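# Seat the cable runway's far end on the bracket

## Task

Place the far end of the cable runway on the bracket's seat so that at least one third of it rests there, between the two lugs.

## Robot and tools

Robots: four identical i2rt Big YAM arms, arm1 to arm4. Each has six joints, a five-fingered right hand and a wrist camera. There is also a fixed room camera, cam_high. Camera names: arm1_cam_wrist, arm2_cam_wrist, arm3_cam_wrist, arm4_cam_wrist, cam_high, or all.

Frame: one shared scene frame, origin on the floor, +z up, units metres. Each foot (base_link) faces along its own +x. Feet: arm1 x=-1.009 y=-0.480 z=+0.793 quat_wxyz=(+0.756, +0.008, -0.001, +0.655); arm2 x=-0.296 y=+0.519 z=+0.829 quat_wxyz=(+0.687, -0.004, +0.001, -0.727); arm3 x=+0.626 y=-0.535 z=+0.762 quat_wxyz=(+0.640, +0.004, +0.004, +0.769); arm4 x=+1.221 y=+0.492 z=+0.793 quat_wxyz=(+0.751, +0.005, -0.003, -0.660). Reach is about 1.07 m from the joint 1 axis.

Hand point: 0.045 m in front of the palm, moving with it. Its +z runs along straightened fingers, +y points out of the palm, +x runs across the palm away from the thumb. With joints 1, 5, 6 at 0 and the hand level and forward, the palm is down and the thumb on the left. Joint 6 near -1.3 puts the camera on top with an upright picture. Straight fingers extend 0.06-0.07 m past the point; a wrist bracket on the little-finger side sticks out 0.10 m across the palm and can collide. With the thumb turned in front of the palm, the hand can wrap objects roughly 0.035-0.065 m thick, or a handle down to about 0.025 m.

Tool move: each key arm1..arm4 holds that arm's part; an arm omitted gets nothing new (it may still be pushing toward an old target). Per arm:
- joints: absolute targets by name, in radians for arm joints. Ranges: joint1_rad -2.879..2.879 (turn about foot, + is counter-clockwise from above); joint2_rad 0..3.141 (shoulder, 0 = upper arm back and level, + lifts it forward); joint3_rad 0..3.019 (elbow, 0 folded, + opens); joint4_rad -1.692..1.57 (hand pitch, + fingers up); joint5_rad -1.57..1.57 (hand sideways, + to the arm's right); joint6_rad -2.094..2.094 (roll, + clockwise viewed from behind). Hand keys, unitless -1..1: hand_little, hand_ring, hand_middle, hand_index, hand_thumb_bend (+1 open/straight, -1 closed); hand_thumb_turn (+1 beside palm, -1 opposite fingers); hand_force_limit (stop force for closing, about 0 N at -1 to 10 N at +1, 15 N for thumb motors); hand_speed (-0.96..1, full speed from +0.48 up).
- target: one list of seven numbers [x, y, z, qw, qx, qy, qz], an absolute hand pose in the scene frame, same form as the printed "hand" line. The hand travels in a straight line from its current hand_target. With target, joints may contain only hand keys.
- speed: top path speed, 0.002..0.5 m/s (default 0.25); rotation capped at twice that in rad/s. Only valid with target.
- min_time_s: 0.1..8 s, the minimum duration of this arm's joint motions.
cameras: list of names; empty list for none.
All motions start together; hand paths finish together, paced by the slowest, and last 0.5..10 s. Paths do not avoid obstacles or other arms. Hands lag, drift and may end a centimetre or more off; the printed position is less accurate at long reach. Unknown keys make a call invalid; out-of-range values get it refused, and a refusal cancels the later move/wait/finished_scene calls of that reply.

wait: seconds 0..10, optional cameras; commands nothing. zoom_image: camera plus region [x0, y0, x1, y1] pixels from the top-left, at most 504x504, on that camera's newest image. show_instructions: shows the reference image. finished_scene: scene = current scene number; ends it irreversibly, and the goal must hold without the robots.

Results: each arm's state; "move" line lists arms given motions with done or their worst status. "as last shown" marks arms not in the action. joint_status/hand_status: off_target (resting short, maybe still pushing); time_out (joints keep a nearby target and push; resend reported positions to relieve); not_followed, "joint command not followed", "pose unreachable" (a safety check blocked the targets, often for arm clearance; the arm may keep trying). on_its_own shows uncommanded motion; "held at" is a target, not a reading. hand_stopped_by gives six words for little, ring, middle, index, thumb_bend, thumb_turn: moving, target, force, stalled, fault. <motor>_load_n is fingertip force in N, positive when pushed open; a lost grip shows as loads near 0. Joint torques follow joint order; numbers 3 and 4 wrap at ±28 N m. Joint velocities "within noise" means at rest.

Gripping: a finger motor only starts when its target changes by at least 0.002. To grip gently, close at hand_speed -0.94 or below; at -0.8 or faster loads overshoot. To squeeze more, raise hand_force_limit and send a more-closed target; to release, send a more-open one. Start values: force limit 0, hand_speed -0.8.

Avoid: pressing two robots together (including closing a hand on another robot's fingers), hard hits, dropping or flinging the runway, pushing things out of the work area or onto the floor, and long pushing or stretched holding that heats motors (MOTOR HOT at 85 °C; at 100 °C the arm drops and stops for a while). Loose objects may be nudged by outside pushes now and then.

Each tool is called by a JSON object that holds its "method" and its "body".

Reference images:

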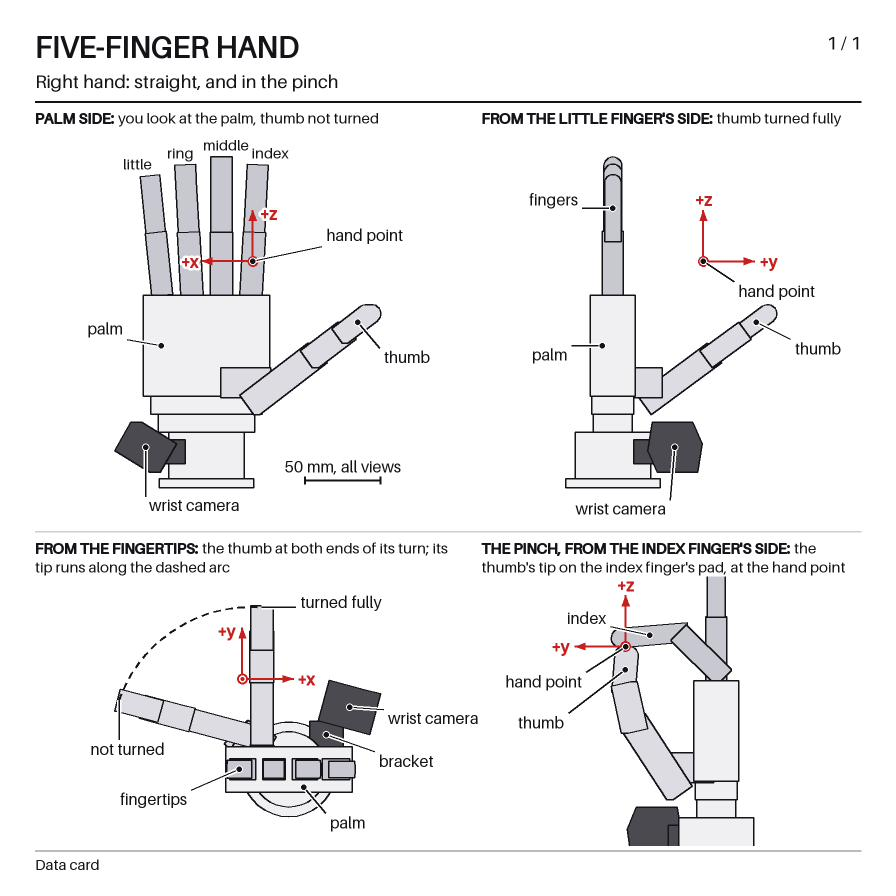

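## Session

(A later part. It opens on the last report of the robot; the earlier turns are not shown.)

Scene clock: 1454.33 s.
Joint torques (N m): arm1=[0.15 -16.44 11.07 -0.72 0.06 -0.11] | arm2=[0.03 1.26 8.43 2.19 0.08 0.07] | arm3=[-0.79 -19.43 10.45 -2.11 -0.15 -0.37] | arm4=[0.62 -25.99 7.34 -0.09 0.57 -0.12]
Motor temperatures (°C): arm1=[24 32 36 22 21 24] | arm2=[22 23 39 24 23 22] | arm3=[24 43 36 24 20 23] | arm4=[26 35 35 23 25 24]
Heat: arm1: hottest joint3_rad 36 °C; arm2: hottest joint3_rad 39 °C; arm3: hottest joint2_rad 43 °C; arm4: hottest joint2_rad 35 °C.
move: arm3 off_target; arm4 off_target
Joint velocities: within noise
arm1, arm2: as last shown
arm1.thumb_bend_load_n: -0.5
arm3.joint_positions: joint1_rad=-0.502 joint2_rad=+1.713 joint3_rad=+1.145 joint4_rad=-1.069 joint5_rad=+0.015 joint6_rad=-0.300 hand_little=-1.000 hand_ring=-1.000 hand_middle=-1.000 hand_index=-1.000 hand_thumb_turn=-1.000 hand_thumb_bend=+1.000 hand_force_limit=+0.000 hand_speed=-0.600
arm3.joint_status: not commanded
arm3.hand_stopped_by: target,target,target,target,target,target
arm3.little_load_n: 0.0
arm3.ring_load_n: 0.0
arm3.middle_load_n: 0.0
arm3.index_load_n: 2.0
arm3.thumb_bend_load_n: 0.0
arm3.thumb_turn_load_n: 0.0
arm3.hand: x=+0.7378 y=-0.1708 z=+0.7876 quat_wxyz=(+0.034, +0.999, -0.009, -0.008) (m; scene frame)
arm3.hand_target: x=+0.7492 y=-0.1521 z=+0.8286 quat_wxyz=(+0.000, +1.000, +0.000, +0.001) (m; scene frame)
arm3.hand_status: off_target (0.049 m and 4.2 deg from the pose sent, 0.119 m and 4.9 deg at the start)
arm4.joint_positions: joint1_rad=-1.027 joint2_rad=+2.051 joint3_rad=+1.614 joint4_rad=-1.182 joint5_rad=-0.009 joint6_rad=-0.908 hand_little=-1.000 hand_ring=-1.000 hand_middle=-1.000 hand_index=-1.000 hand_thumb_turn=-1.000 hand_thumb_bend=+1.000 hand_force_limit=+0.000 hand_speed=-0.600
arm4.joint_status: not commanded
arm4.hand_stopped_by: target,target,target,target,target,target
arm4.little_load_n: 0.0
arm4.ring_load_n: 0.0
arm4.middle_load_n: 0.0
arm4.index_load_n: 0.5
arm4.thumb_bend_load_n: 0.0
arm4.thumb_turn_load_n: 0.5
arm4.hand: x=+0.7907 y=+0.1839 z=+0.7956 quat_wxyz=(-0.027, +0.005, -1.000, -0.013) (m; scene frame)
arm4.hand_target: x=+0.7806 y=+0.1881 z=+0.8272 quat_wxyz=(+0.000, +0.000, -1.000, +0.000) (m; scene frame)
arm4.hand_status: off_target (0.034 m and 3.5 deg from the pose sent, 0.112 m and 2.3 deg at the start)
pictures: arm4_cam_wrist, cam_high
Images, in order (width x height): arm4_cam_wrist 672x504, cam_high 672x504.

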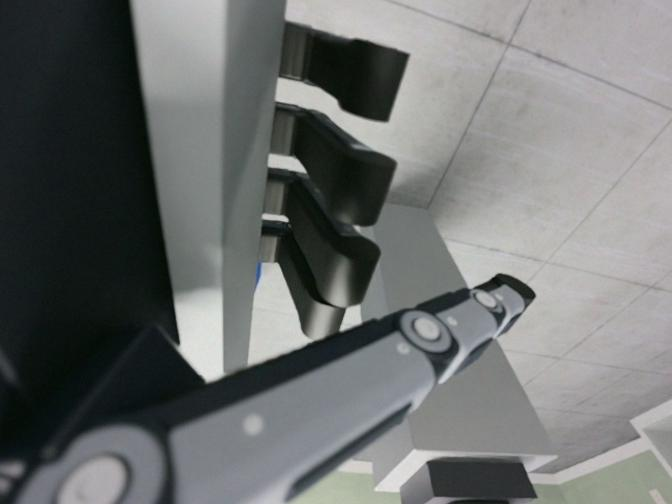

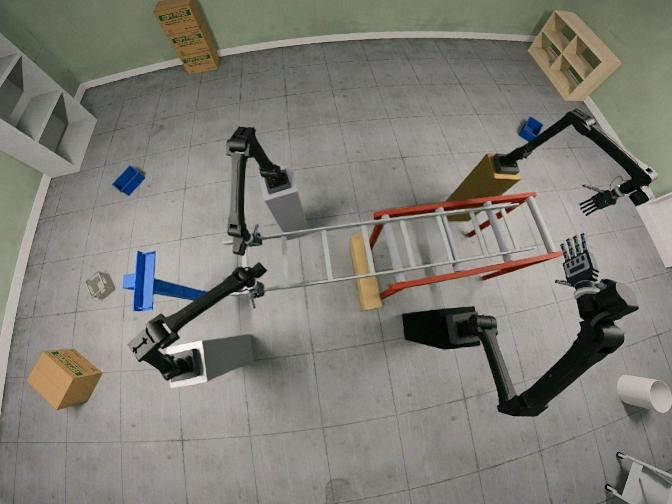

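{"method": "move", "body": {"arm3": {"target":[0.87,-0.148,0.832,0,1,0,0],"speed":0.1}, "arm4": {"target":[0.895,0.188,0.828,0,0,1,0],"speed":0.1}, "cameras": ["arm4_cam_wrist","arm3_cam_wrist","cam_high"]}}

{"method": "zoom_image", "body": {"camera": "cam_high", "region": [110, 200, 320, 340]}}

Scene clock: 1515.63 s.
Joint torques (N m): arm1=[-0.09 -16.44 10.93 -0.7 0.06 -0.11] | arm2=[0.03 1.26 8.43 2.18 0.08 0.07] | arm3=[-0.62 -21.3 10.81 -1.81 -0.17 -0.33] | arm4=[0.79 -23.36 7.34 -0.5 0.53 -0.11]
Motor temperatures (°C): arm1=[24 32 36 22 21 24] | arm2=[22 23 39 24 23 22] | arm3=[24 44 45 24 20 23] | arm4=[26 32 34 23 25 24]
Heat: arm1: hottest joint3_rad 36 °C; arm2: hottest joint3_rad 39 °C; arm3: hottest joint3_rad 45 °C; arm4: hottest joint3_rad 34 °C.
move: arm3 off_target; arm4 off_target
Joint velocities: within noise
arm1: as last shown
arm1.middle_load_n: 0.5
arm1.index_load_n: 0.5
arm1.thumb_bend_load_n: 0.0
arm2.joint_positions: joint1_rad=-0.211 joint2_rad=+0.534 joint3_rad=+1.375 joint4_rad=-1.139 joint5_rad=+0.245 joint6_rad=-1.411 hand_little=+1.000 hand_ring=+1.000 hand_middle=+1.000 hand_index=+1.000 hand_thumb_turn=+1.000 hand_thumb_bend=+1.000 hand_force_limit=+0.000 hand_speed=-0.800
arm2.joint_status: not commanded
arm2.hand_stopped_by: target,target,target,target,target,target
arm2.little_load_n: 0.0
arm2.ring_load_n: 0.0
arm2.middle_load_n: 0.0
arm2.index_load_n: 0.0
arm2.thumb_bend_load_n: 0.0
arm2.thumb_turn_load_n: 0.0
arm2.hand: x=-0.4449 y=+0.3444 z=+1.3858 quat_wxyz=(+0.508, +0.371, -0.708, +0.322) (m; scene frame)
arm2.hand_target: x=-0.4440 y=+0.3473 z=+1.3955 quat_wxyz=(+0.514, +0.366, -0.703, +0.328) (m; scene frame)
arm2.hand_status: not commanded
arm3.joint_positions: joint1_rad=-0.720 joint2_rad=+1.831 joint3_rad=+1.319 joint4_rad=-1.126 joint5_rad=+0.015 joint6_rad=-0.519 hand_little=-1.000 hand_ring=-1.000 hand_middle=-1.000 hand_index=-1.000 hand_thumb_turn=-1.000 hand_thumb_bend=+1.000 hand_force_limit=+0.000 hand_speed=-0.600
arm3.joint_status: not commanded
arm3.hand_stopped_by: target,target,target,target,target,target
arm3.little_load_n: 0.0
arm3.ring_load_n: 0.0
arm3.middle_load_n: 0.0
arm3.index_load_n: 2.0
arm3.thumb_bend_load_n: 0.0
arm3.thumb_turn_load_n: 0.0
arm3.hand: x=+0.8529 y=-0.1664 z=+0.7883 quat_wxyz=(+0.033, +0.999, -0.008, -0.016) (m; scene frame)
arm3.hand_target: x=+0.8687 y=-0.1501 z=+0.8311 quat_wxyz=(+0.000, +1.000, +0.000, +0.001) (m; scene frame)
arm3.hand_status: off_target (0.050 m and 4.4 deg from the pose sent, 0.141 m and 4.2 deg at the start)
arm4.joint_positions: joint1_rad=-0.891 joint2_rad=+1.859 joint3_rad=+1.294 joint4_rad=-1.060 joint5_rad=-0.007 joint6_rad=-0.768 hand_little=-1.000 hand_ring=-1.000 hand_middle=-1.000 hand_index=-1.000 hand_thumb_turn=-1.000 hand_thumb_bend=+1.000 hand_force_limit=+0.000 hand_speed=-0.600
arm4.joint_status: not commanded
arm4.hand_stopped_by: target,target,target,target,target,target
arm4.little_load_n: 0.5
arm4.ring_load_n: 0.0
arm4.middle_load_n: 0.5
arm4.index_load_n: 1.0
arm4.thumb_bend_load_n: -0.5
arm4.thumb_turn_load_n: 0.0
arm4.hand: x=+0.9052 y=+0.1884 z=+0.7939 quat_wxyz=(-0.026, +0.003, -0.999, -0.019) (m; scene frame)
arm4.hand_target: x=+0.8957 y=+0.1885 z=+0.8266 quat_wxyz=(+0.000, +0.000, -1.000, +0.000) (m; scene frame)
arm4.hand_status: off_target (0.036 m and 3.7 deg from the pose sent, 0.109 m and 3.5 deg at the start)
pictures: arm3_cam_wrist, arm4_cam_wrist, cam_high
Images, in order (width x height): arm3_cam_wrist 672x504, arm4_cam_wrist 672x504, cam_high 672x504.

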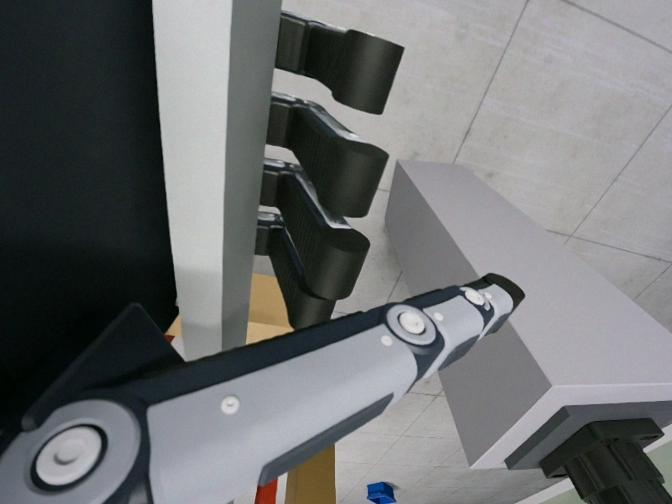

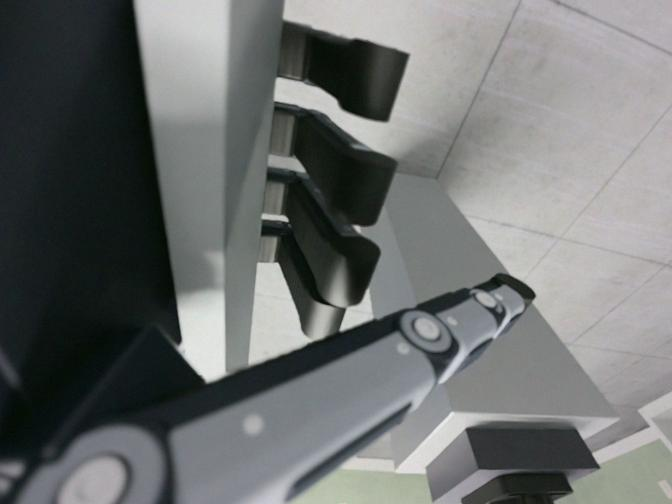

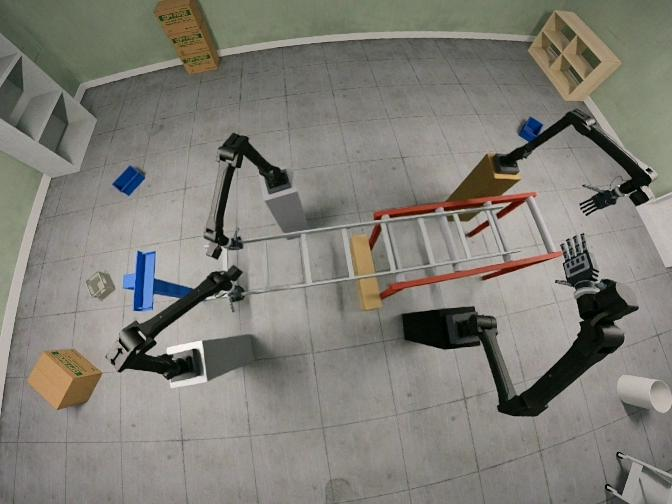

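Scaled by 2.400 from the camera's 672x504 image, which has a finer 960x720 frame.

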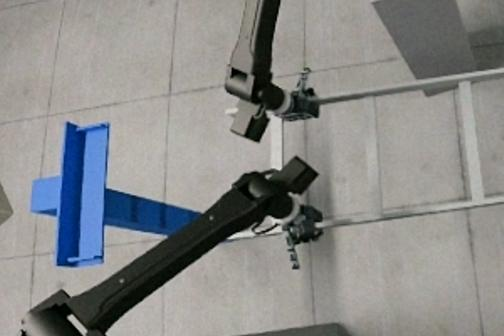

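{"method": "move", "body": {"arm3": {"target":[0.985,-0.146,0.838,0,1,0,0],"speed":0.1}, "arm4": {"target":[1.01,0.188,0.830,0,0,1,0],"speed":0.1}, "cameras": ["arm4_cam_wrist","cam_high"]}}

{"method": "zoom_image", "body": {"camera": "cam_high", "region": [110, 200, 320, 340]}}

Scene clock: 1541.97 s.
Joint torques (N m): arm1=[0.09 -16.32 10.99 -0.65 0.05 -0.11] | arm2=[0.09 1.26 8.44 2.18 0.08 0.07] | arm3=[-0.85 -23.94 11.11 -1.76 0.03 -0.31] | arm4=[1.49 -21.71 7.53 -0.91 0.21 -0.11]
Motor temperatures (°C): arm1=[24 32 36 22 21 24] | arm2=[22 23 40 24 23 22] | arm3=[24 44 47 24 20 23] | arm4=[26 32 34 23 25 24]
Heat: arm1: hottest joint3_rad 36 °C; arm2: hottest joint3_rad 40 °C; arm3: hottest joint3_rad 47 °C; arm4: hottest joint3_rad 34 °C.
move: arm3 off_target; arm4 off_target
Joint velocities: within noise
arm1, arm2: as last shown
arm1.middle_load_n: 0.0
arm1.index_load_n: 0.0
arm2.thumb_turn_load_n: -0.5
arm3.joint_positions: joint1_rad=-0.883 joint2_rad=+1.996 joint3_rad=+1.583 joint4_rad=-1.226 joint5_rad=+0.009 joint6_rad=-0.689 hand_little=-1.000 hand_ring=-1.000 hand_middle=-1.000 hand_index=-1.000 hand_thumb_turn=-1.000 hand_thumb_bend=+1.000 hand_force_limit=+0.000 hand_speed=-0.600
arm3.joint_status: not commanded
arm3.hand_stopped_by: target,target,target,target,target,target
arm3.little_load_n: 0.0
arm3.ring_load_n: 0.0
arm3.middle_load_n: 0.0
arm3.index_load_n: 2.0
arm3.thumb_bend_load_n: 0.0
arm3.thumb_turn_load_n: 0.0
arm3.hand: x=+0.9649 y=-0.1589 z=+0.7895 quat_wxyz=(+0.029, +0.999, -0.005, -0.024) (m; scene frame)
arm3.hand_target: x=+0.9831 y=-0.1481 z=+0.8371 quat_wxyz=(+0.000, +1.000, +0.000, +0.001) (m; scene frame)
arm3.hand_status: off_target (0.054 m and 4.4 deg from the pose sent, 0.143 m and 4.3 deg at the start)
arm4.joint_positions: joint1_rad=-0.709 joint2_rad=+1.706 joint3_rad=+1.060 joint4_rad=-0.991 joint5_rad=+0.003 joint6_rad=-0.581 hand_little=-1.000 hand_ring=-1.000 hand_middle=-1.000 hand_index=-1.000 hand_thumb_turn=-1.000 hand_thumb_bend=+1.000 hand_force_limit=+0.000 hand_speed=-0.600
arm4.joint_status: not commanded
arm4.hand_stopped_by: target,target,target,target,target,target
arm4.little_load_n: 0.0
arm4.ring_load_n: 0.0
arm4.middle_load_n: 0.0
arm4.index_load_n: 2.0
arm4.thumb_bend_load_n: 0.5
arm4.thumb_turn_load_n: 0.0
arm4.hand: x=+1.0169 y=+0.1956 z=+0.7935 quat_wxyz=(-0.022, +0.001, -0.999, -0.030) (m; scene frame)
arm4.hand_target: x=+1.0106 y=+0.1890 z=+0.8278 quat_wxyz=(+0.000, +0.000, -1.000, +0.000) (m; scene frame)
arm4.hand_status: off_target (0.038 m and 4.3 deg from the pose sent, 0.111 m and 3.7 deg at the start)
pictures: arm4_cam_wrist, cam_high
Images, in order (width x height): arm4_cam_wrist 672x504, cam_high 672x504.

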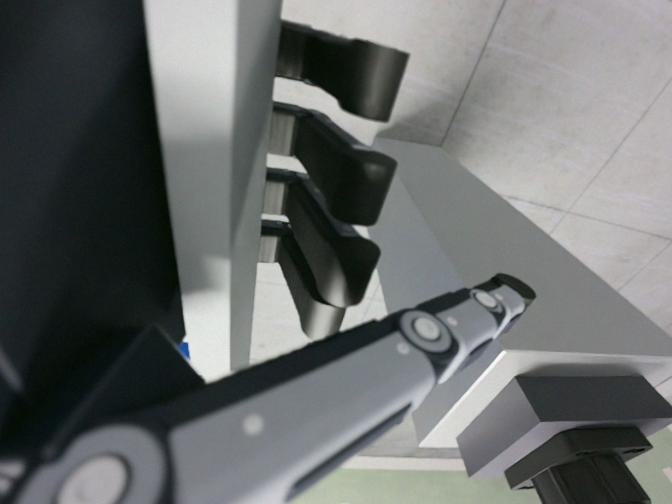

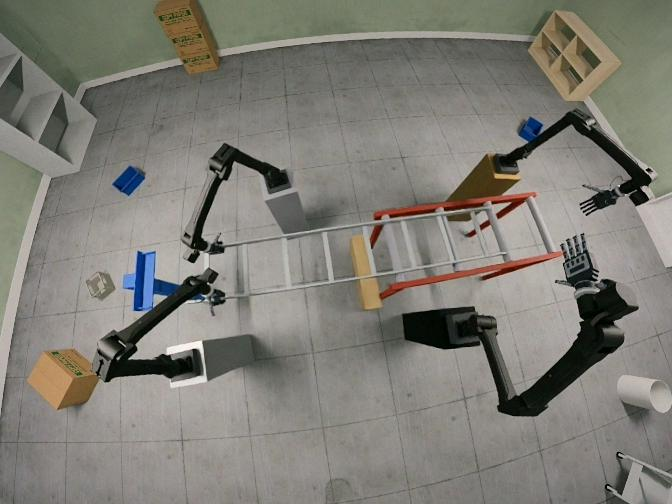

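Scaled by 2.400 from the camera's 672x504 image, which has a finer 960x720 frame.

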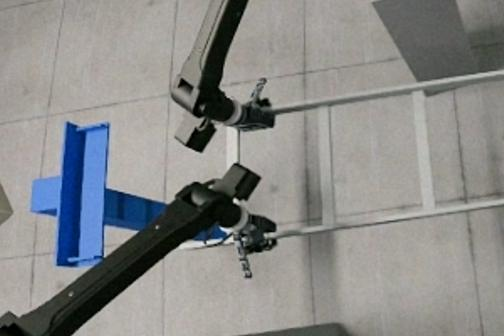

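{"method": "move", "body": {"arm3": {"target":[1.10,-0.146,0.842,0,1,0,0],"speed":0.1}, "arm4": {"target":[1.125,0.186,0.832,0,0,1,0],"speed":0.1}, "cameras": ["arm4_cam_wrist","arm3_cam_wrist","cam_high"]}}

{"method": "zoom_image", "body": {"camera": "cam_high", "region": [110, 220, 240, 330]}}

Scene clock: 1577.53 s.
Joint torques (N m): arm1=[0.03 -16.32 10.95 -0.7 0.05 -0.11] | arm2=[0.03 1.26 8.44 2.18 0.09 0.07] | arm3=[-1.38 -26.46 11.62 -1.47 0.17 -0.32] | arm4=[1.73 -20.31 8.13 -1.16 -0.07 -0.07]
Motor temperatures (°C): arm1=[24 32 37 22 21 24] | arm2=[22 23 40 24 23 22] | arm3=[24 41 49 24 20 23] | arm4=[26 30 34 23 25 24]
Heat: arm1: hottest joint3_rad 37 °C; arm2: hottest joint3_rad 40 °C; arm3: hottest joint3_rad 49 °C; arm4: hottest joint3_rad 34 °C.
move: arm3 off_target; arm4 off_target
Joint velocities: within noise
arm1, arm2: as last shown
arm1.ring_load_n: 0.5
arm2.thumb_turn_load_n: 0.0
arm3.joint_positions: joint1_rad=-1.008 joint2_rad=+2.214 joint3_rad=+1.960 joint4_rad=-1.390 joint5_rad=+0.005 joint6_rad=-0.819 hand_little=-1.000 hand_ring=-1.000 hand_middle=-1.000 hand_index=-1.000 hand_thumb_turn=-1.000 hand_thumb_bend=+1.000 hand_force_limit=+0.000 hand_speed=-0.600
arm3.joint_status: not commanded
arm3.hand_stopped_by: target,target,target,target,target,target
arm3.little_load_n: 0.0
arm3.ring_load_n: 0.0
arm3.middle_load_n: 0.0
arm3.index_load_n: 1.5
arm3.thumb_bend_load_n: 0.0
arm3.thumb_turn_load_n: 0.0
arm3.hand: x=+1.0761 y=-0.1525 z=+0.7913 quat_wxyz=(+0.027, +0.999, -0.003, -0.031) (m; scene frame)
arm3.hand_target: x=+1.0976 y=-0.1480 z=+0.8416 quat_wxyz=(+0.000, +1.000, +0.000, +0.001) (m; scene frame)
arm3.hand_status: off_target (0.056 m and 4.7 deg from the pose sent, 0.145 m and 4.4 deg at the start)
arm4.joint_positions: joint1_rad=-0.459 joint2_rad=+1.596 joint3_rad=+0.909 joint4_rad=-0.966 joint5_rad=+0.011 joint6_rad=-0.331 hand_little=-1.000 hand_ring=-1.000 hand_middle=-1.000 hand_index=-1.000 hand_thumb_turn=-1.000 hand_thumb_bend=+1.000 hand_force_limit=+0.000 hand_speed=-0.600
arm4.joint_status: not commanded
arm4.hand_stopped_by: target,target,target,target,target,target
arm4.little_load_n: 0.5
arm4.ring_load_n: 0.0
arm4.middle_load_n: 0.0
arm4.index_load_n: 2.5
arm4.thumb_bend_load_n: 0.0
arm4.thumb_turn_load_n: 0.0
arm4.hand: x=+1.1290 y=+0.2010 z=+0.7939 quat_wxyz=(-0.013, +0.001, -0.999, -0.043) (m; scene frame)
arm4.hand_target: x=+1.1255 y=+0.1874 z=+0.8293 quat_wxyz=(+0.000, +0.000, -1.000, +0.000) (m; scene frame)
arm4.hand_status: off_target (0.041 m and 5.1 deg from the pose sent, 0.115 m and 4.3 deg at the start)
pictures: arm3_cam_wrist, arm4_cam_wrist, cam_high
Images, in order (width x height): arm3_cam_wrist 672x504, arm4_cam_wrist 672x504, cam_high 672x504.

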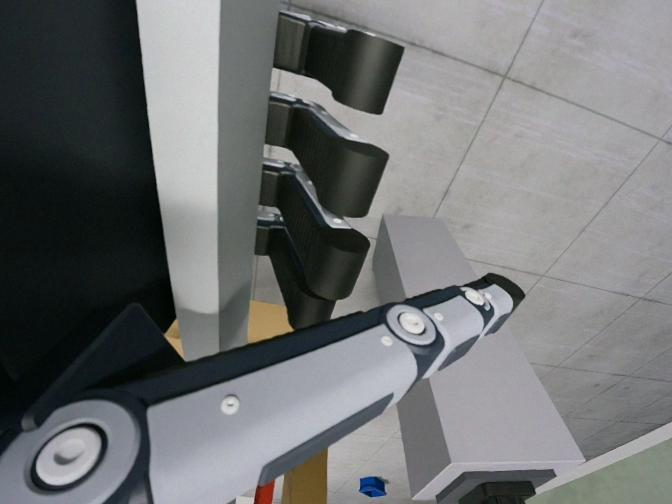

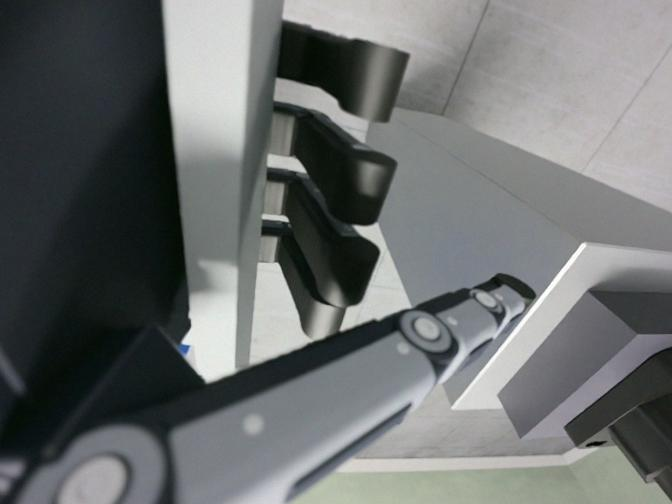

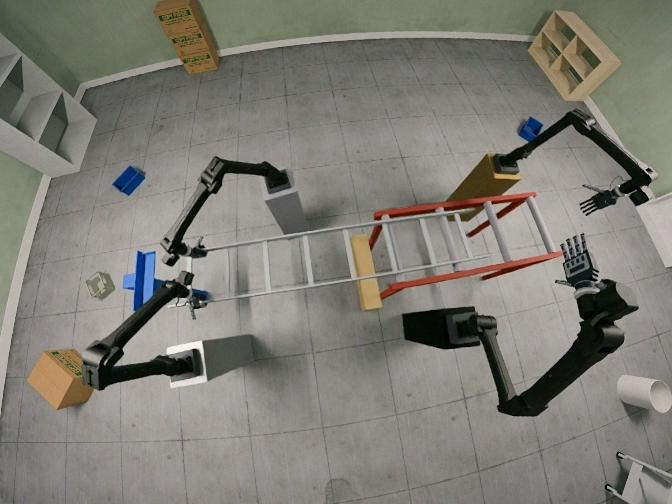

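Scaled by 3.877 from the camera's 672x504 image, which has a finer 960x720 frame.

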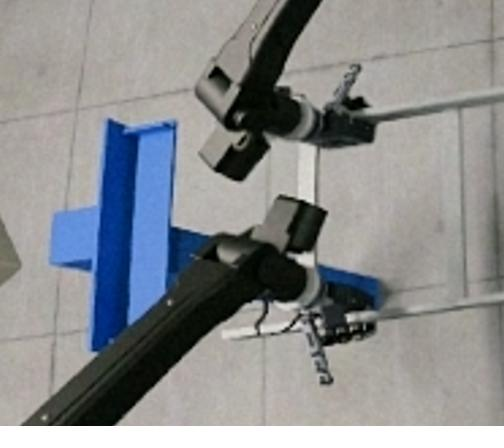

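{"method": "move", "body": {"arm3": {"target":[1.14,-0.172,0.860,0,1,0,0],"speed":0.08}, "arm4": {"target":[1.165,0.160,0.850,0,0,1,0],"speed":0.08}, "cameras": ["cam_high"]}}

{"method": "zoom_image", "body": {"camera": "cam_high", "region": [110, 220, 240, 330]}}

Scene clock: 1622.20 s.
Joint torques (N m): arm1=[-0.03 -16.26 10.97 -0.66 0.06 -0.1] | arm2=[0.03 1.32 8.44 2.17 0.08 0.07] | arm3=[-2.49 -28.81 11.73 -2.36 0.52 -0.45] | arm4=[1.96 -19.72 12.85 -2.8 -0.25 -0.12]
Motor temperatures (°C): arm1=[24 33 37 22 21 24] | arm2=[22 23 40 24 23 22] | arm3=[24 53 51 24 21 23] | arm4=[26 32 35 23 25 24]
Heat: arm1: hottest joint3_rad 37 °C; arm2: hottest joint3_rad 40 °C; arm3: hottest joint2_rad 53 °C; arm4: hottest joint3_rad 35 °C.
move: arm3 off_target; arm4 off_target
Joint velocities: within noise
arm1.joint_positions: joint1_rad=+0.443 joint2_rad=+1.726 joint3_rad=+1.858 joint4_rad=-1.697 joint5_rad=+0.012 joint6_rad=-1.269 hand_little=+1.000 hand_ring=+1.000 hand_middle=+1.000 hand_index=+1.000 hand_thumb_turn=+1.000 hand_thumb_bend=+1.000 hand_force_limit=+0.000 hand_speed=-0.800
arm1.joint_status: not commanded
arm1.hand_stopped_by: target,target,target,target,target,target
arm1.little_load_n: 0.0
arm1.ring_load_n: 0.0
arm1.middle_load_n: 0.0
arm1.index_load_n: 0.0
arm1.thumb_bend_load_n: 0.0
arm1.thumb_turn_load_n: 0.0
arm1.hand: x=-1.0993 y=-0.0090 z=+1.0757 quat_wxyz=(-0.007, +0.708, +0.706, +0.008) (m; scene frame)
arm1.hand_target: x=-1.0997 y=-0.0013 z=+1.0992 quat_wxyz=(-0.032, +0.705, +0.708, +0.022) (m; scene frame)
arm1.hand_status: not commanded
arm2: as last shown
arm2.thumb_bend_load_n: 0.5
arm3.joint_positions: joint1_rad=-1.059 joint2_rad=+2.271 joint3_rad=+2.066 joint4_rad=-1.437 joint5_rad=-0.002 joint6_rad=-0.868 hand_little=-1.000 hand_ring=-1.000 hand_middle=-1.000 hand_index=-1.000 hand_thumb_turn=-1.000 hand_thumb_bend=+1.000 hand_force_limit=+0.000 hand_speed=-0.600
arm3.joint_status: not commanded
arm3.hand_stopped_by: target,target,target,target,target,target
arm3.little_load_n: 0.0
arm3.ring_load_n: 0.0
arm3.middle_load_n: 0.0
arm3.index_load_n: 1.5
arm3.thumb_bend_load_n: 0.0
arm3.thumb_turn_load_n: 0.0
arm3.hand: x=+1.1117 y=-0.1638 z=+0.7921 quat_wxyz=(+0.023, +0.999, -0.004, -0.033) (m; scene frame)
arm3.hand_target: x=+1.1363 y=-0.1740 z=+0.8579 quat_wxyz=(+0.000, +1.000, +0.000, +0.002) (m; scene frame)
arm3.hand_status: off_target (0.074 m and 4.6 deg from the pose sent, 0.096 m and 4.7 deg at the start)
arm4.joint_positions: joint1_rad=-0.347 joint2_rad=+1.595 joint3_rad=+0.909 joint4_rad=-0.968 joint5_rad=+0.016 joint6_rad=-0.210 hand_little=-1.000 hand_ring=-1.000 hand_middle=-1.000 hand_index=-1.000 hand_thumb_turn=-1.000 hand_thumb_bend=+1.000 hand_force_limit=+0.000 hand_speed=-0.600
arm4.joint_status: not commanded
arm4.hand_stopped_by: target,target,target,target,target,target
arm4.little_load_n: 0.0
arm4.ring_load_n: 0.0
arm4.middle_load_n: 0.5
arm4.index_load_n: 2.5
arm4.thumb_bend_load_n: 0.0
arm4.thumb_turn_load_n: 0.0
arm4.hand: x=+1.1688 y=+0.1899 z=+0.7946 quat_wxyz=(-0.006, -0.003, -0.999, -0.045) (m; scene frame)
arm4.hand_target: x=+1.1657 y=+0.1633 z=+0.8456 quat_wxyz=(+0.000, +0.000, -1.000, +0.001) (m; scene frame)
arm4.hand_status: off_target (0.063 m and 5.2 deg from the pose sent, 0.078 m and 5.1 deg at the start)
pictures: cam_high
Images, in order (width x height): cam_high 672x504.

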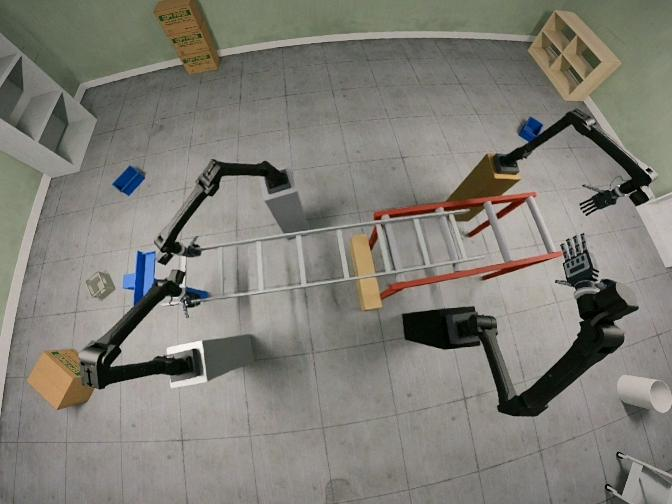

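Scaled by 3.877 from the camera's 672x504 image, which has a finer 960x720 frame.

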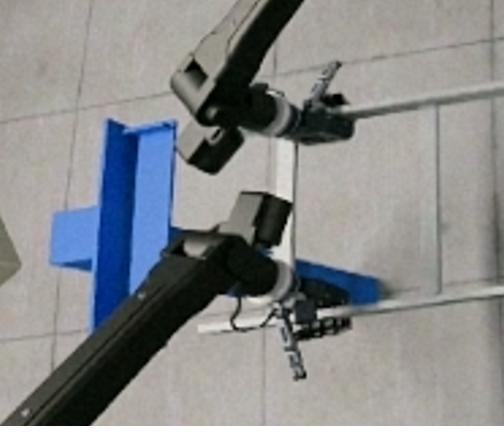

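{"method": "move", "body": {"arm3": {"target":[1.145,-0.176,0.890,0,1,0,0],"speed":0.06}, "arm4": {"target":[1.17,0.152,0.875,0,0,1,0],"speed":0.06}, "cameras": ["cam_high","arm4_cam_wrist"]}}

{"method": "zoom_image", "body": {"camera": "cam_high", "region": [110, 220, 240, 330]}}

Scene clock: 1647.13 s.
Joint torques (N m): arm1=[0.09 -16.38 10.96 -0.69 0.05 -0.11] | arm2=[0.03 1.26 8.44 2.18 0.08 0.07] | arm3=[-2.9 -30.39 12.81 -2.36 0.57 -0.42] | arm4=[2.61 -20.66 13.96 -2.76 -0.36 -0.07]
Motor temperatures (°C): arm1=[24 33 37 22 21 24] | arm2=[22 23 40 24 23 22] | arm3=[24 52 52 24 21 23] | arm4=[26 31 39 23 25 24]
Heat: arm1: hottest joint3_rad 37 °C; arm2: hottest joint3_rad 40 °C; arm3: hottest joint2_rad 52 °C; arm4: hottest joint3_rad 39 °C.
move: arm3 off_target; arm4 off_target
Joint velocities: within noise
arm1, arm2: as last shown
arm2.thumb_bend_load_n: 0.0
arm3.joint_positions: joint1_rad=-1.062 joint2_rad=+2.278 joint3_rad=+2.118 joint4_rad=-1.511 joint5_rad=-0.002 joint6_rad=-0.878 hand_little=-1.000 hand_ring=-1.000 hand_middle=-1.000 hand_index=-1.000 hand_thumb_turn=-1.000 hand_thumb_bend=+1.000 hand_force_limit=+0.000 hand_speed=-0.600
arm3.joint_status: not commanded
arm3.hand_stopped_by: target,target,target,target,target,target
arm3.little_load_n: 0.0
arm3.ring_load_n: 0.0
arm3.middle_load_n: 0.0
arm3.index_load_n: 2.0
arm3.thumb_bend_load_n: 0.0
arm3.thumb_turn_load_n: 0.0
arm3.hand: x=+1.1117 y=-0.1677 z=+0.8092 quat_wxyz=(+0.032, +0.998, -0.001, -0.045) (m; scene frame)
arm3.hand_target: x=+1.1395 y=-0.1792 z=+0.8874 quat_wxyz=(+0.001, +1.000, +0.000, +0.002) (m; scene frame)
arm3.hand_status: off_target (0.088 m and 6.3 deg from the pose sent, 0.104 m and 4.6 deg at the start)
arm4.joint_positions: joint1_rad=-0.338 joint2_rad=+1.586 joint3_rad=+0.949 joint4_rad=-1.041 joint5_rad=+0.018 joint6_rad=-0.200 hand_little=-1.000 hand_ring=-1.000 hand_middle=-1.000 hand_index=-1.000 hand_thumb_turn=-1.000 hand_thumb_bend=+1.000 hand_force_limit=+0.000 hand_speed=-0.600
arm4.joint_status: not commanded
arm4.hand_stopped_by: target,target,target,target,target,target
arm4.little_load_n: 0.0
arm4.ring_load_n: 0.5
arm4.middle_load_n: 0.5
arm4.index_load_n: 2.5
arm4.thumb_bend_load_n: 0.0
arm4.thumb_turn_load_n: -0.5
arm4.hand: x=+1.1710 y=+0.1870 z=+0.8124 quat_wxyz=(-0.007, -0.004, -0.998, -0.056) (m; scene frame)
arm4.hand_target: x=+1.1706 y=+0.1567 z=+0.8701 quat_wxyz=(+0.000, +0.000, -1.000, +0.001) (m; scene frame)
arm4.hand_status: off_target (0.072 m and 6.5 deg from the pose sent, 0.089 m and 5.2 deg at the start)
pictures: arm4_cam_wrist, cam_high
Images, in order (width x height): arm4_cam_wrist 672x504, cam_high 672x504.

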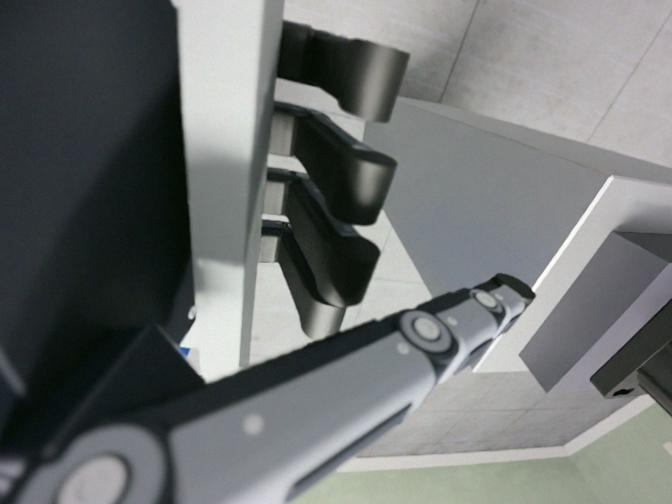

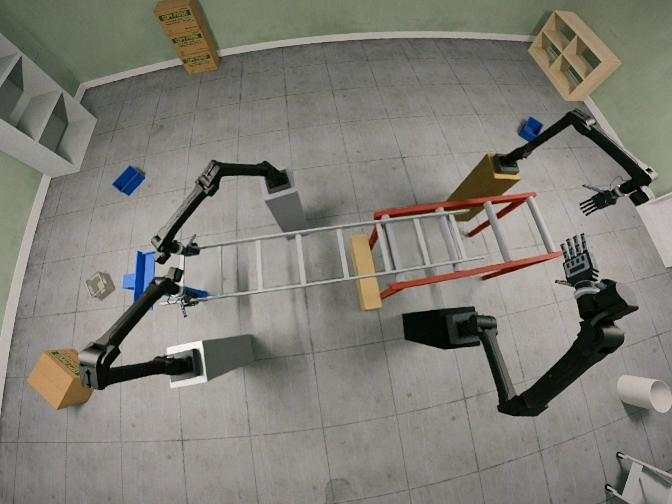

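Scaled by 3.877 from the camera's 672x504 image, which has a finer 960x720 frame.

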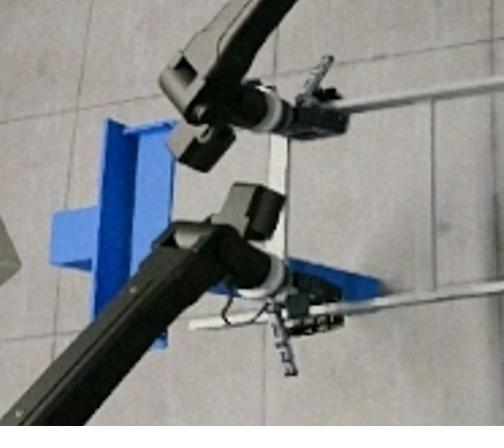

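{"method": "move", "body": {"arm3": {"target":[1.195,-0.176,0.893,0,1,0,0],"speed":0.06}, "arm4": {"target":[1.22,0.152,0.880,0,0,1,0],"speed":0.06}, "cameras": ["cam_high"]}}

{"method": "zoom_image", "body": {"camera": "cam_high", "region": [110, 220, 240, 330]}}

Scene clock: 1675.63 s.
Joint torques (N m): arm1=[-0.03 -16.44 10.99 -0.72 0.06 -0.11] | arm2=[0.03 1.2 8.44 2.18 0.09 0.07] | arm3=[-2.43 -31.38 13.26 -1.55 0.52 -0.38] | arm4=[2.14 -22.12 12.98 -2.48 0.17 -0.15]
Motor temperatures (°C): arm1=[24 33 37 22 21 24] | arm2=[22 23 40 24 23 22] | arm3=[24 60 50 24 21 23] | arm4=[26 31 39 24 25 24]
Heat: arm1: hottest joint3_rad 37 °C; arm2: hottest joint3_rad 40 °C; arm3: hottest joint2_rad 60 °C; arm4: hottest joint3_rad 39 °C.
move: arm3 off_target; arm4 off_target
Joint velocities: within noise
arm1, arm2: as last shown
arm3.joint_positions: joint1_rad=-1.110 joint2_rad=+2.432 joint3_rad=+2.408 joint4_rad=-1.648 joint5_rad=-0.001 joint6_rad=-0.926 hand_little=-1.000 hand_ring=-1.000 hand_middle=-1.000 hand_index=-1.000 hand_thumb_turn=-1.000 hand_thumb_bend=+1.000 hand_force_limit=+0.000 hand_speed=-0.600
arm3.joint_status: not commanded
arm3.hand_stopped_by: target,target,target,target,target,target
arm3.little_load_n: 0.0
arm3.ring_load_n: 0.0
arm3.middle_load_n: 0.0
arm3.index_load_n: 2.0
arm3.thumb_bend_load_n: 0.0
arm3.thumb_turn_load_n: 0.0
arm3.hand: x=+1.1622 y=-0.1700 z=+0.8120 quat_wxyz=(+0.031, +0.998, +0.000, -0.046) (m; scene frame)
arm3.hand_target: x=+1.1887 y=-0.1797 z=+0.8908 quat_wxyz=(-0.004, +1.000, +0.000, +0.009) (m; scene frame)
arm3.hand_status: off_target (0.088 m and 6.4 deg from the pose sent, 0.119 m and 6.3 deg at the start; a joint's target at an end of its range on 22 of 51 steps)
arm4.joint_positions: joint1_rad=-0.207 joint2_rad=+1.582 joint3_rad=+0.949 joint4_rad=-1.062 joint5_rad=+0.006 joint6_rad=-0.066 hand_little=-1.000 hand_ring=-1.000 hand_middle=-1.000 hand_index=-1.000 hand_thumb_turn=-1.000 hand_thumb_bend=+1.000 hand_force_limit=+0.000 hand_speed=-0.600
arm4.joint_status: not commanded
arm4.hand_stopped_by: target,target,target,target,target,target
arm4.little_load_n: 1.0
arm4.ring_load_n: 0.5
arm4.middle_load_n: 0.5
arm4.index_load_n: 1.5
arm4.thumb_bend_load_n: 0.0
arm4.thumb_turn_load_n: 0.0
arm4.hand: x=+1.2222 y=+0.1841 z=+0.8157 quat_wxyz=(-0.007, -0.005, -0.998, -0.064) (m; scene frame)
arm4.hand_target: x=+1.2208 y=+0.1566 z=+0.8746 quat_wxyz=(+0.000, +0.000, -1.000, +0.000) (m; scene frame)
arm4.hand_status: off_target (0.072 m and 7.4 deg from the pose sent, 0.091 m and 6.5 deg at the start)
pictures: cam_high
Images, in order (width x height): cam_high 672x504.

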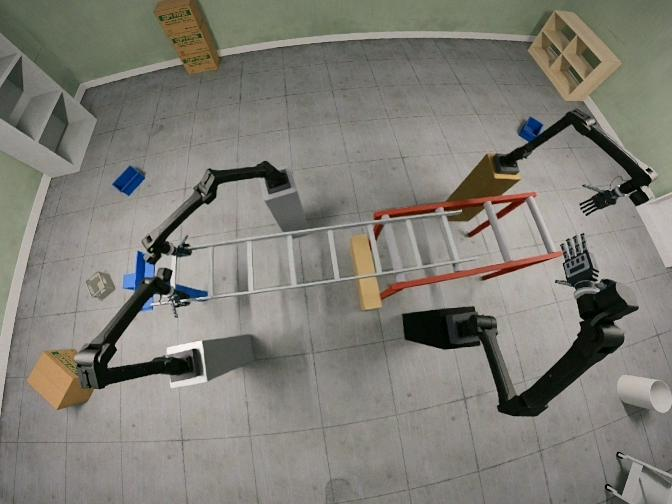

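Scaled by 3.877 from the camera's 672x504 image, which has a finer 960x720 frame.

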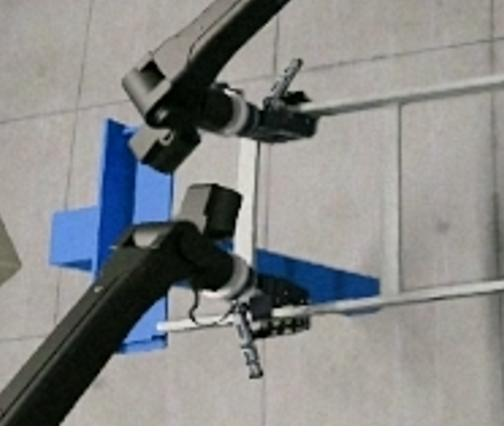

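{"method": "move", "body": {"arm3": {"target":[1.25,-0.173,0.890,0,1,0,0],"speed":0.07}, "arm4": {"target":[1.275,0.154,0.878,0,0,1,0],"speed":0.07}, "cameras": ["cam_high"]}}

{"method": "zoom_image", "body": {"camera": "cam_high", "region": [110, 220, 240, 330]}}

Scene clock: 1694.50 s.
Joint torques (N m): arm1=[0.09 -16.5 10.92 -0.77 0.04 -0.09] | arm2=[0.03 1.26 8.44 2.18 0.08 0.07] | arm3=[-2.14 -31.56 13.39 -0.5 0.5 -0.34] | arm4=[2.08 -22.12 12.34 -2.28 0.72 -0.09]
Motor temperatures (°C): arm1=[24 33 37 22 21 24] | arm2=[22 23 40 24 23 22] | arm3=[24 57 56 24 21 23] | arm4=[26 32 39 23 25 24]
Heat: arm1: hottest joint3_rad 37 °C; arm2: hottest joint3_rad 40 °C; arm3: hottest joint2_rad 57 °C; arm4: hottest joint3_rad 39 °C.
move: arm3 off_target; arm4 off_target
Joint velocities: within noise
arm1, arm2: as last shown
arm3.joint_positions: joint1_rad=-1.151 joint2_rad=+2.544 joint3_rad=+2.639 joint4_rad=-1.669 joint5_rad=+0.001 joint6_rad=-0.977 hand_little=-1.000 hand_ring=-1.000 hand_middle=-1.000 hand_index=-1.000 hand_thumb_turn=-1.000 hand_thumb_bend=+1.000 hand_force_limit=+0.000 hand_speed=-0.600
arm3.joint_status: not commanded
arm3.hand_stopped_by: target,target,target,target,target,target
arm3.little_load_n: 0.0
arm3.ring_load_n: 0.0
arm3.middle_load_n: 0.5
arm3.index_load_n: 1.5
arm3.thumb_bend_load_n: 0.0
arm3.thumb_turn_load_n: 0.0
arm3.hand: x=+1.2164 y=-0.1690 z=+0.8111 quat_wxyz=(+0.002, +1.000, +0.005, -0.006) (m; scene frame)
arm3.hand_target: x=+1.2430 y=-0.1770 z=+0.8888 quat_wxyz=(-0.033, +0.998, +0.005, +0.057) (m; scene frame)
arm3.hand_status: off_target (0.086 m and 0.9 deg from the pose sent, 0.117 m and 6.4 deg at the start; a joint's target at an end of its range on 46 of 50 steps)
arm4.joint_positions: joint1_rad=-0.069 joint2_rad=+1.582 joint3_rad=+0.949 joint4_rad=-1.062 joint5_rad=-0.008 joint6_rad=+0.068 hand_little=-1.000 hand_ring=-1.000 hand_middle=-1.000 hand_index=-1.000 hand_thumb_turn=-1.000 hand_thumb_bend=+1.000 hand_force_limit=+0.000 hand_speed=-0.600
arm4.joint_status: not commanded
arm4.hand_stopped_by: target,target,target,target,target,target
arm4.little_load_n: 3.5
arm4.ring_load_n: 1.0
arm4.middle_load_n: 0.5
arm4.index_load_n: 0.5
arm4.thumb_bend_load_n: 0.0
arm4.thumb_turn_load_n: 0.0
arm4.hand: x=+1.2759 y=+0.1837 z=+0.8164 quat_wxyz=(-0.005, -0.003, -0.998, -0.064) (m; scene frame)
arm4.hand_target: x=+1.2756 y=+0.1582 z=+0.8730 quat_wxyz=(-0.001, -0.001, -1.000, +0.000) (m; scene frame)
arm4.hand_status: off_target (0.068 m and 7.3 deg from the pose sent, 0.087 m and 7.4 deg at the start)
pictures: cam_high
Images, in order (width x height): cam_high 672x504.

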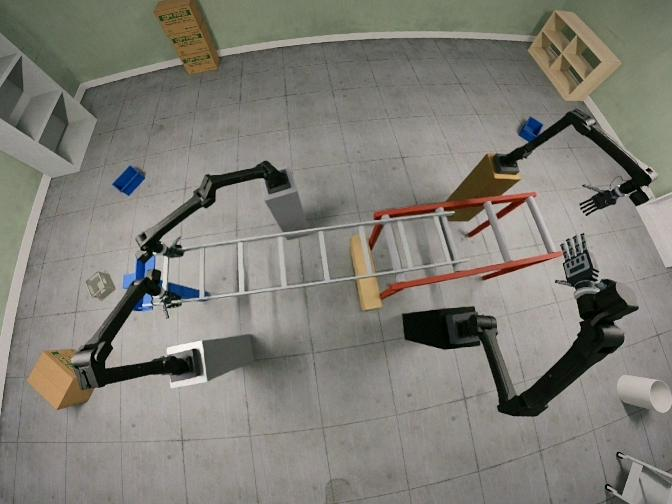

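Scaled by 3.877 from the camera's 672x504 image, which has a finer 960x720 frame.

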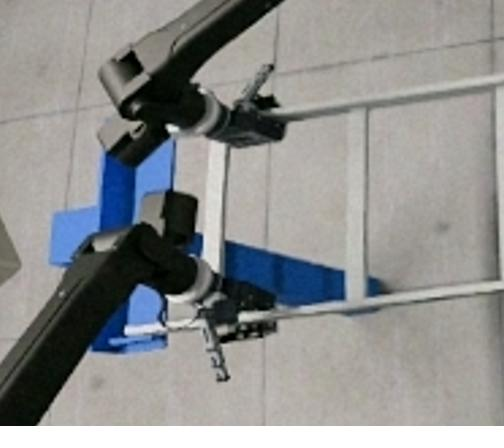

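{"method": "move", "body": {"arm3": {"target":[1.262,-0.173,0.840,0,1,0,0],"speed":0.05}, "arm4": {"target":[1.287,0.156,0.830,0,0,1,0],"speed":0.05}, "cameras": ["cam_high","arm4_cam_wrist"]}}

{"method": "zoom_image", "body": {"camera": "cam_high", "region": [110, 230, 210, 320]}}

Scene clock: 1717.83 s.
Joint torques (N m): arm1=[-0.03 -16.38 10.99 -0.68 0.05 -0.1] | arm2=[0.09 1.26 8.43 2.18 0.08 0.07] | arm3=[-2.14 -28.45 12.48 -0.09 0.45 -0.35] | arm4=[2.49 -17.2 9.54 0.03 0.46 -0.03]
Motor temperatures (°C): arm1=[24 33 37 22 21 24] | arm2=[22 23 40 24 23 22] | arm3=[24 58 57 24 21 23] | arm4=[26 32 39 23 25 24]
Heat: arm1: hottest joint3_rad 37 °C; arm2: hottest joint3_rad 40 °C; arm3: hottest joint2_rad 58 °C; arm4: hottest joint3_rad 39 °C.
move: arm3 off_target; arm4 off_target
Joint velocities: within noise
arm1, arm2: as last shown
arm2.ring_load_n: -0.5
arm3.joint_positions: joint1_rad=-1.158 joint2_rad=+2.613 joint3_rad=+2.744 joint4_rad=-1.682 joint5_rad=-0.001 joint6_rad=-0.987 hand_little=-1.000 hand_ring=-1.000 hand_middle=-1.000 hand_index=-1.000 hand_thumb_turn=-1.000 hand_thumb_bend=+1.000 hand_force_limit=+0.000 hand_speed=-0.600
arm3.joint_status: not commanded
arm3.hand_stopped_by: target,target,target,target,target,target
arm3.little_load_n: 0.0
arm3.ring_load_n: 0.5
arm3.middle_load_n: 0.0
arm3.index_load_n: 0.5
arm3.thumb_bend_load_n: 0.0
arm3.thumb_turn_load_n: 0.0
arm3.hand: x=+1.2314 y=-0.1649 z=+0.7988 quat_wxyz=(-0.005, +1.000, +0.006, +0.003) (m; scene frame)
arm3.hand_target: x=+1.2582 y=-0.1755 z=+0.8401 quat_wxyz=(-0.027, +0.999, +0.005, +0.046) (m; scene frame)
arm3.hand_status: off_target (0.052 m and 1.0 deg from the pose sent, 0.054 m and 0.9 deg at the start; a joint's target at an end of its range on 50 of 57 steps)
arm4.joint_positions: joint1_rad=-0.047 joint2_rad=+1.591 joint3_rad=+0.924 joint4_rad=-1.006 joint5_rad=-0.002 joint6_rad=+0.088 hand_little=-1.000 hand_ring=-1.000 hand_middle=-1.000 hand_index=-1.000 hand_thumb_turn=-1.000 hand_thumb_bend=+1.000 hand_force_limit=+0.000 hand_speed=-0.600
arm4.joint_status: not commanded
arm4.hand_stopped_by: target,target,target,target,target,target
arm4.little_load_n: 3.0
arm4.ring_load_n: 0.5
arm4.middle_load_n: 0.0
arm4.index_load_n: 0.0
arm4.thumb_bend_load_n: 0.0
arm4.thumb_turn_load_n: 0.0
arm4.hand: x=+1.2827 y=+0.1833 z=+0.8031 quat_wxyz=(-0.002, -0.003, -0.999, -0.053) (m; scene frame)
arm4.hand_target: x=+1.2870 y=+0.1574 z=+0.8302 quat_wxyz=(-0.001, +0.000, -1.000, +0.000) (m; scene frame)
arm4.hand_status: off_target (0.039 m and 6.0 deg from the pose sent, 0.033 m and 7.3 deg at the start)
pictures: arm4_cam_wrist, cam_high
Images, in order (width x height): arm4_cam_wrist 672x504, cam_high 672x504.

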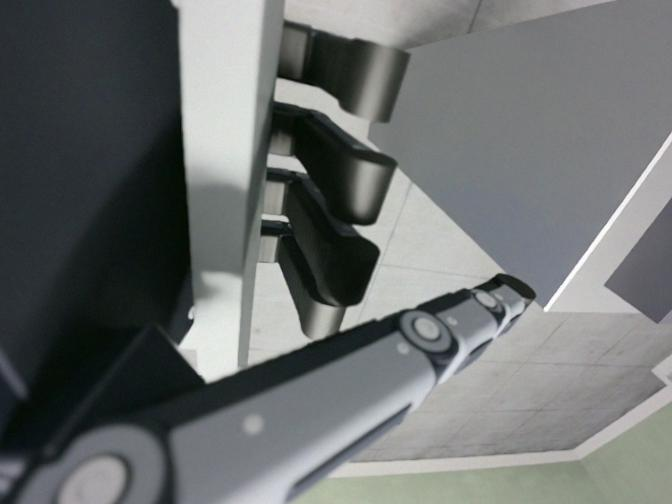

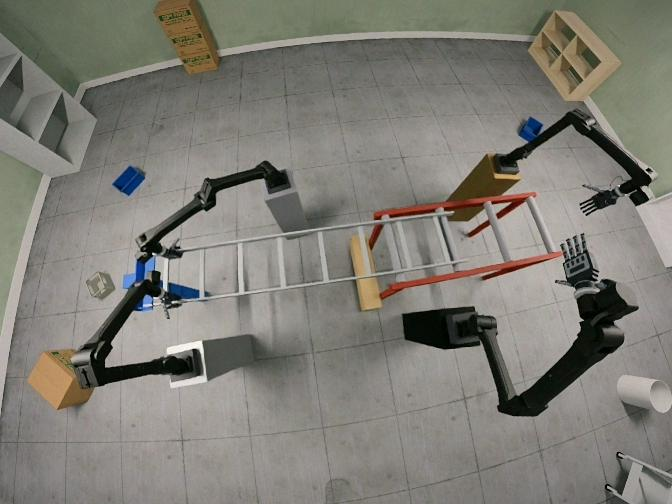

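Scaled by 5.040 from the camera's 672x504 image, which has a finer 960x720 frame.

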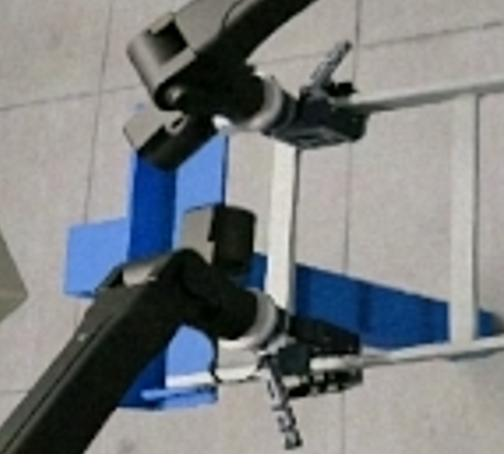

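{"method": "zoom_image", "body": {"camera": "cam_high", "region": [128, 290, 168, 320]}}

{"method": "zoom_image", "body": {"camera": "cam_high", "region": [130, 240, 190, 285]}}

Scaled by 12.600 from the camera's 672x504 image, which has a finer 960x720 frame.

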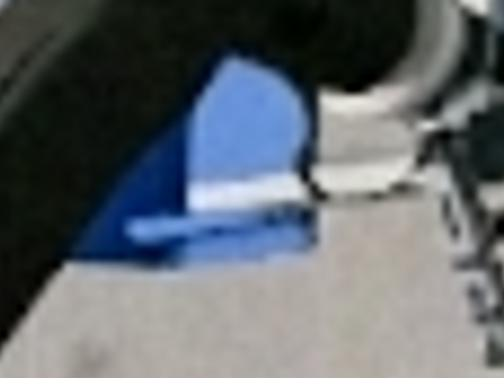

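Scaled by 8.400 from the camera's 672x504 image, which has a finer 960x720 frame.

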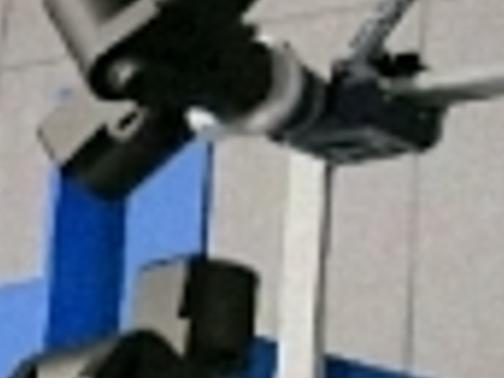

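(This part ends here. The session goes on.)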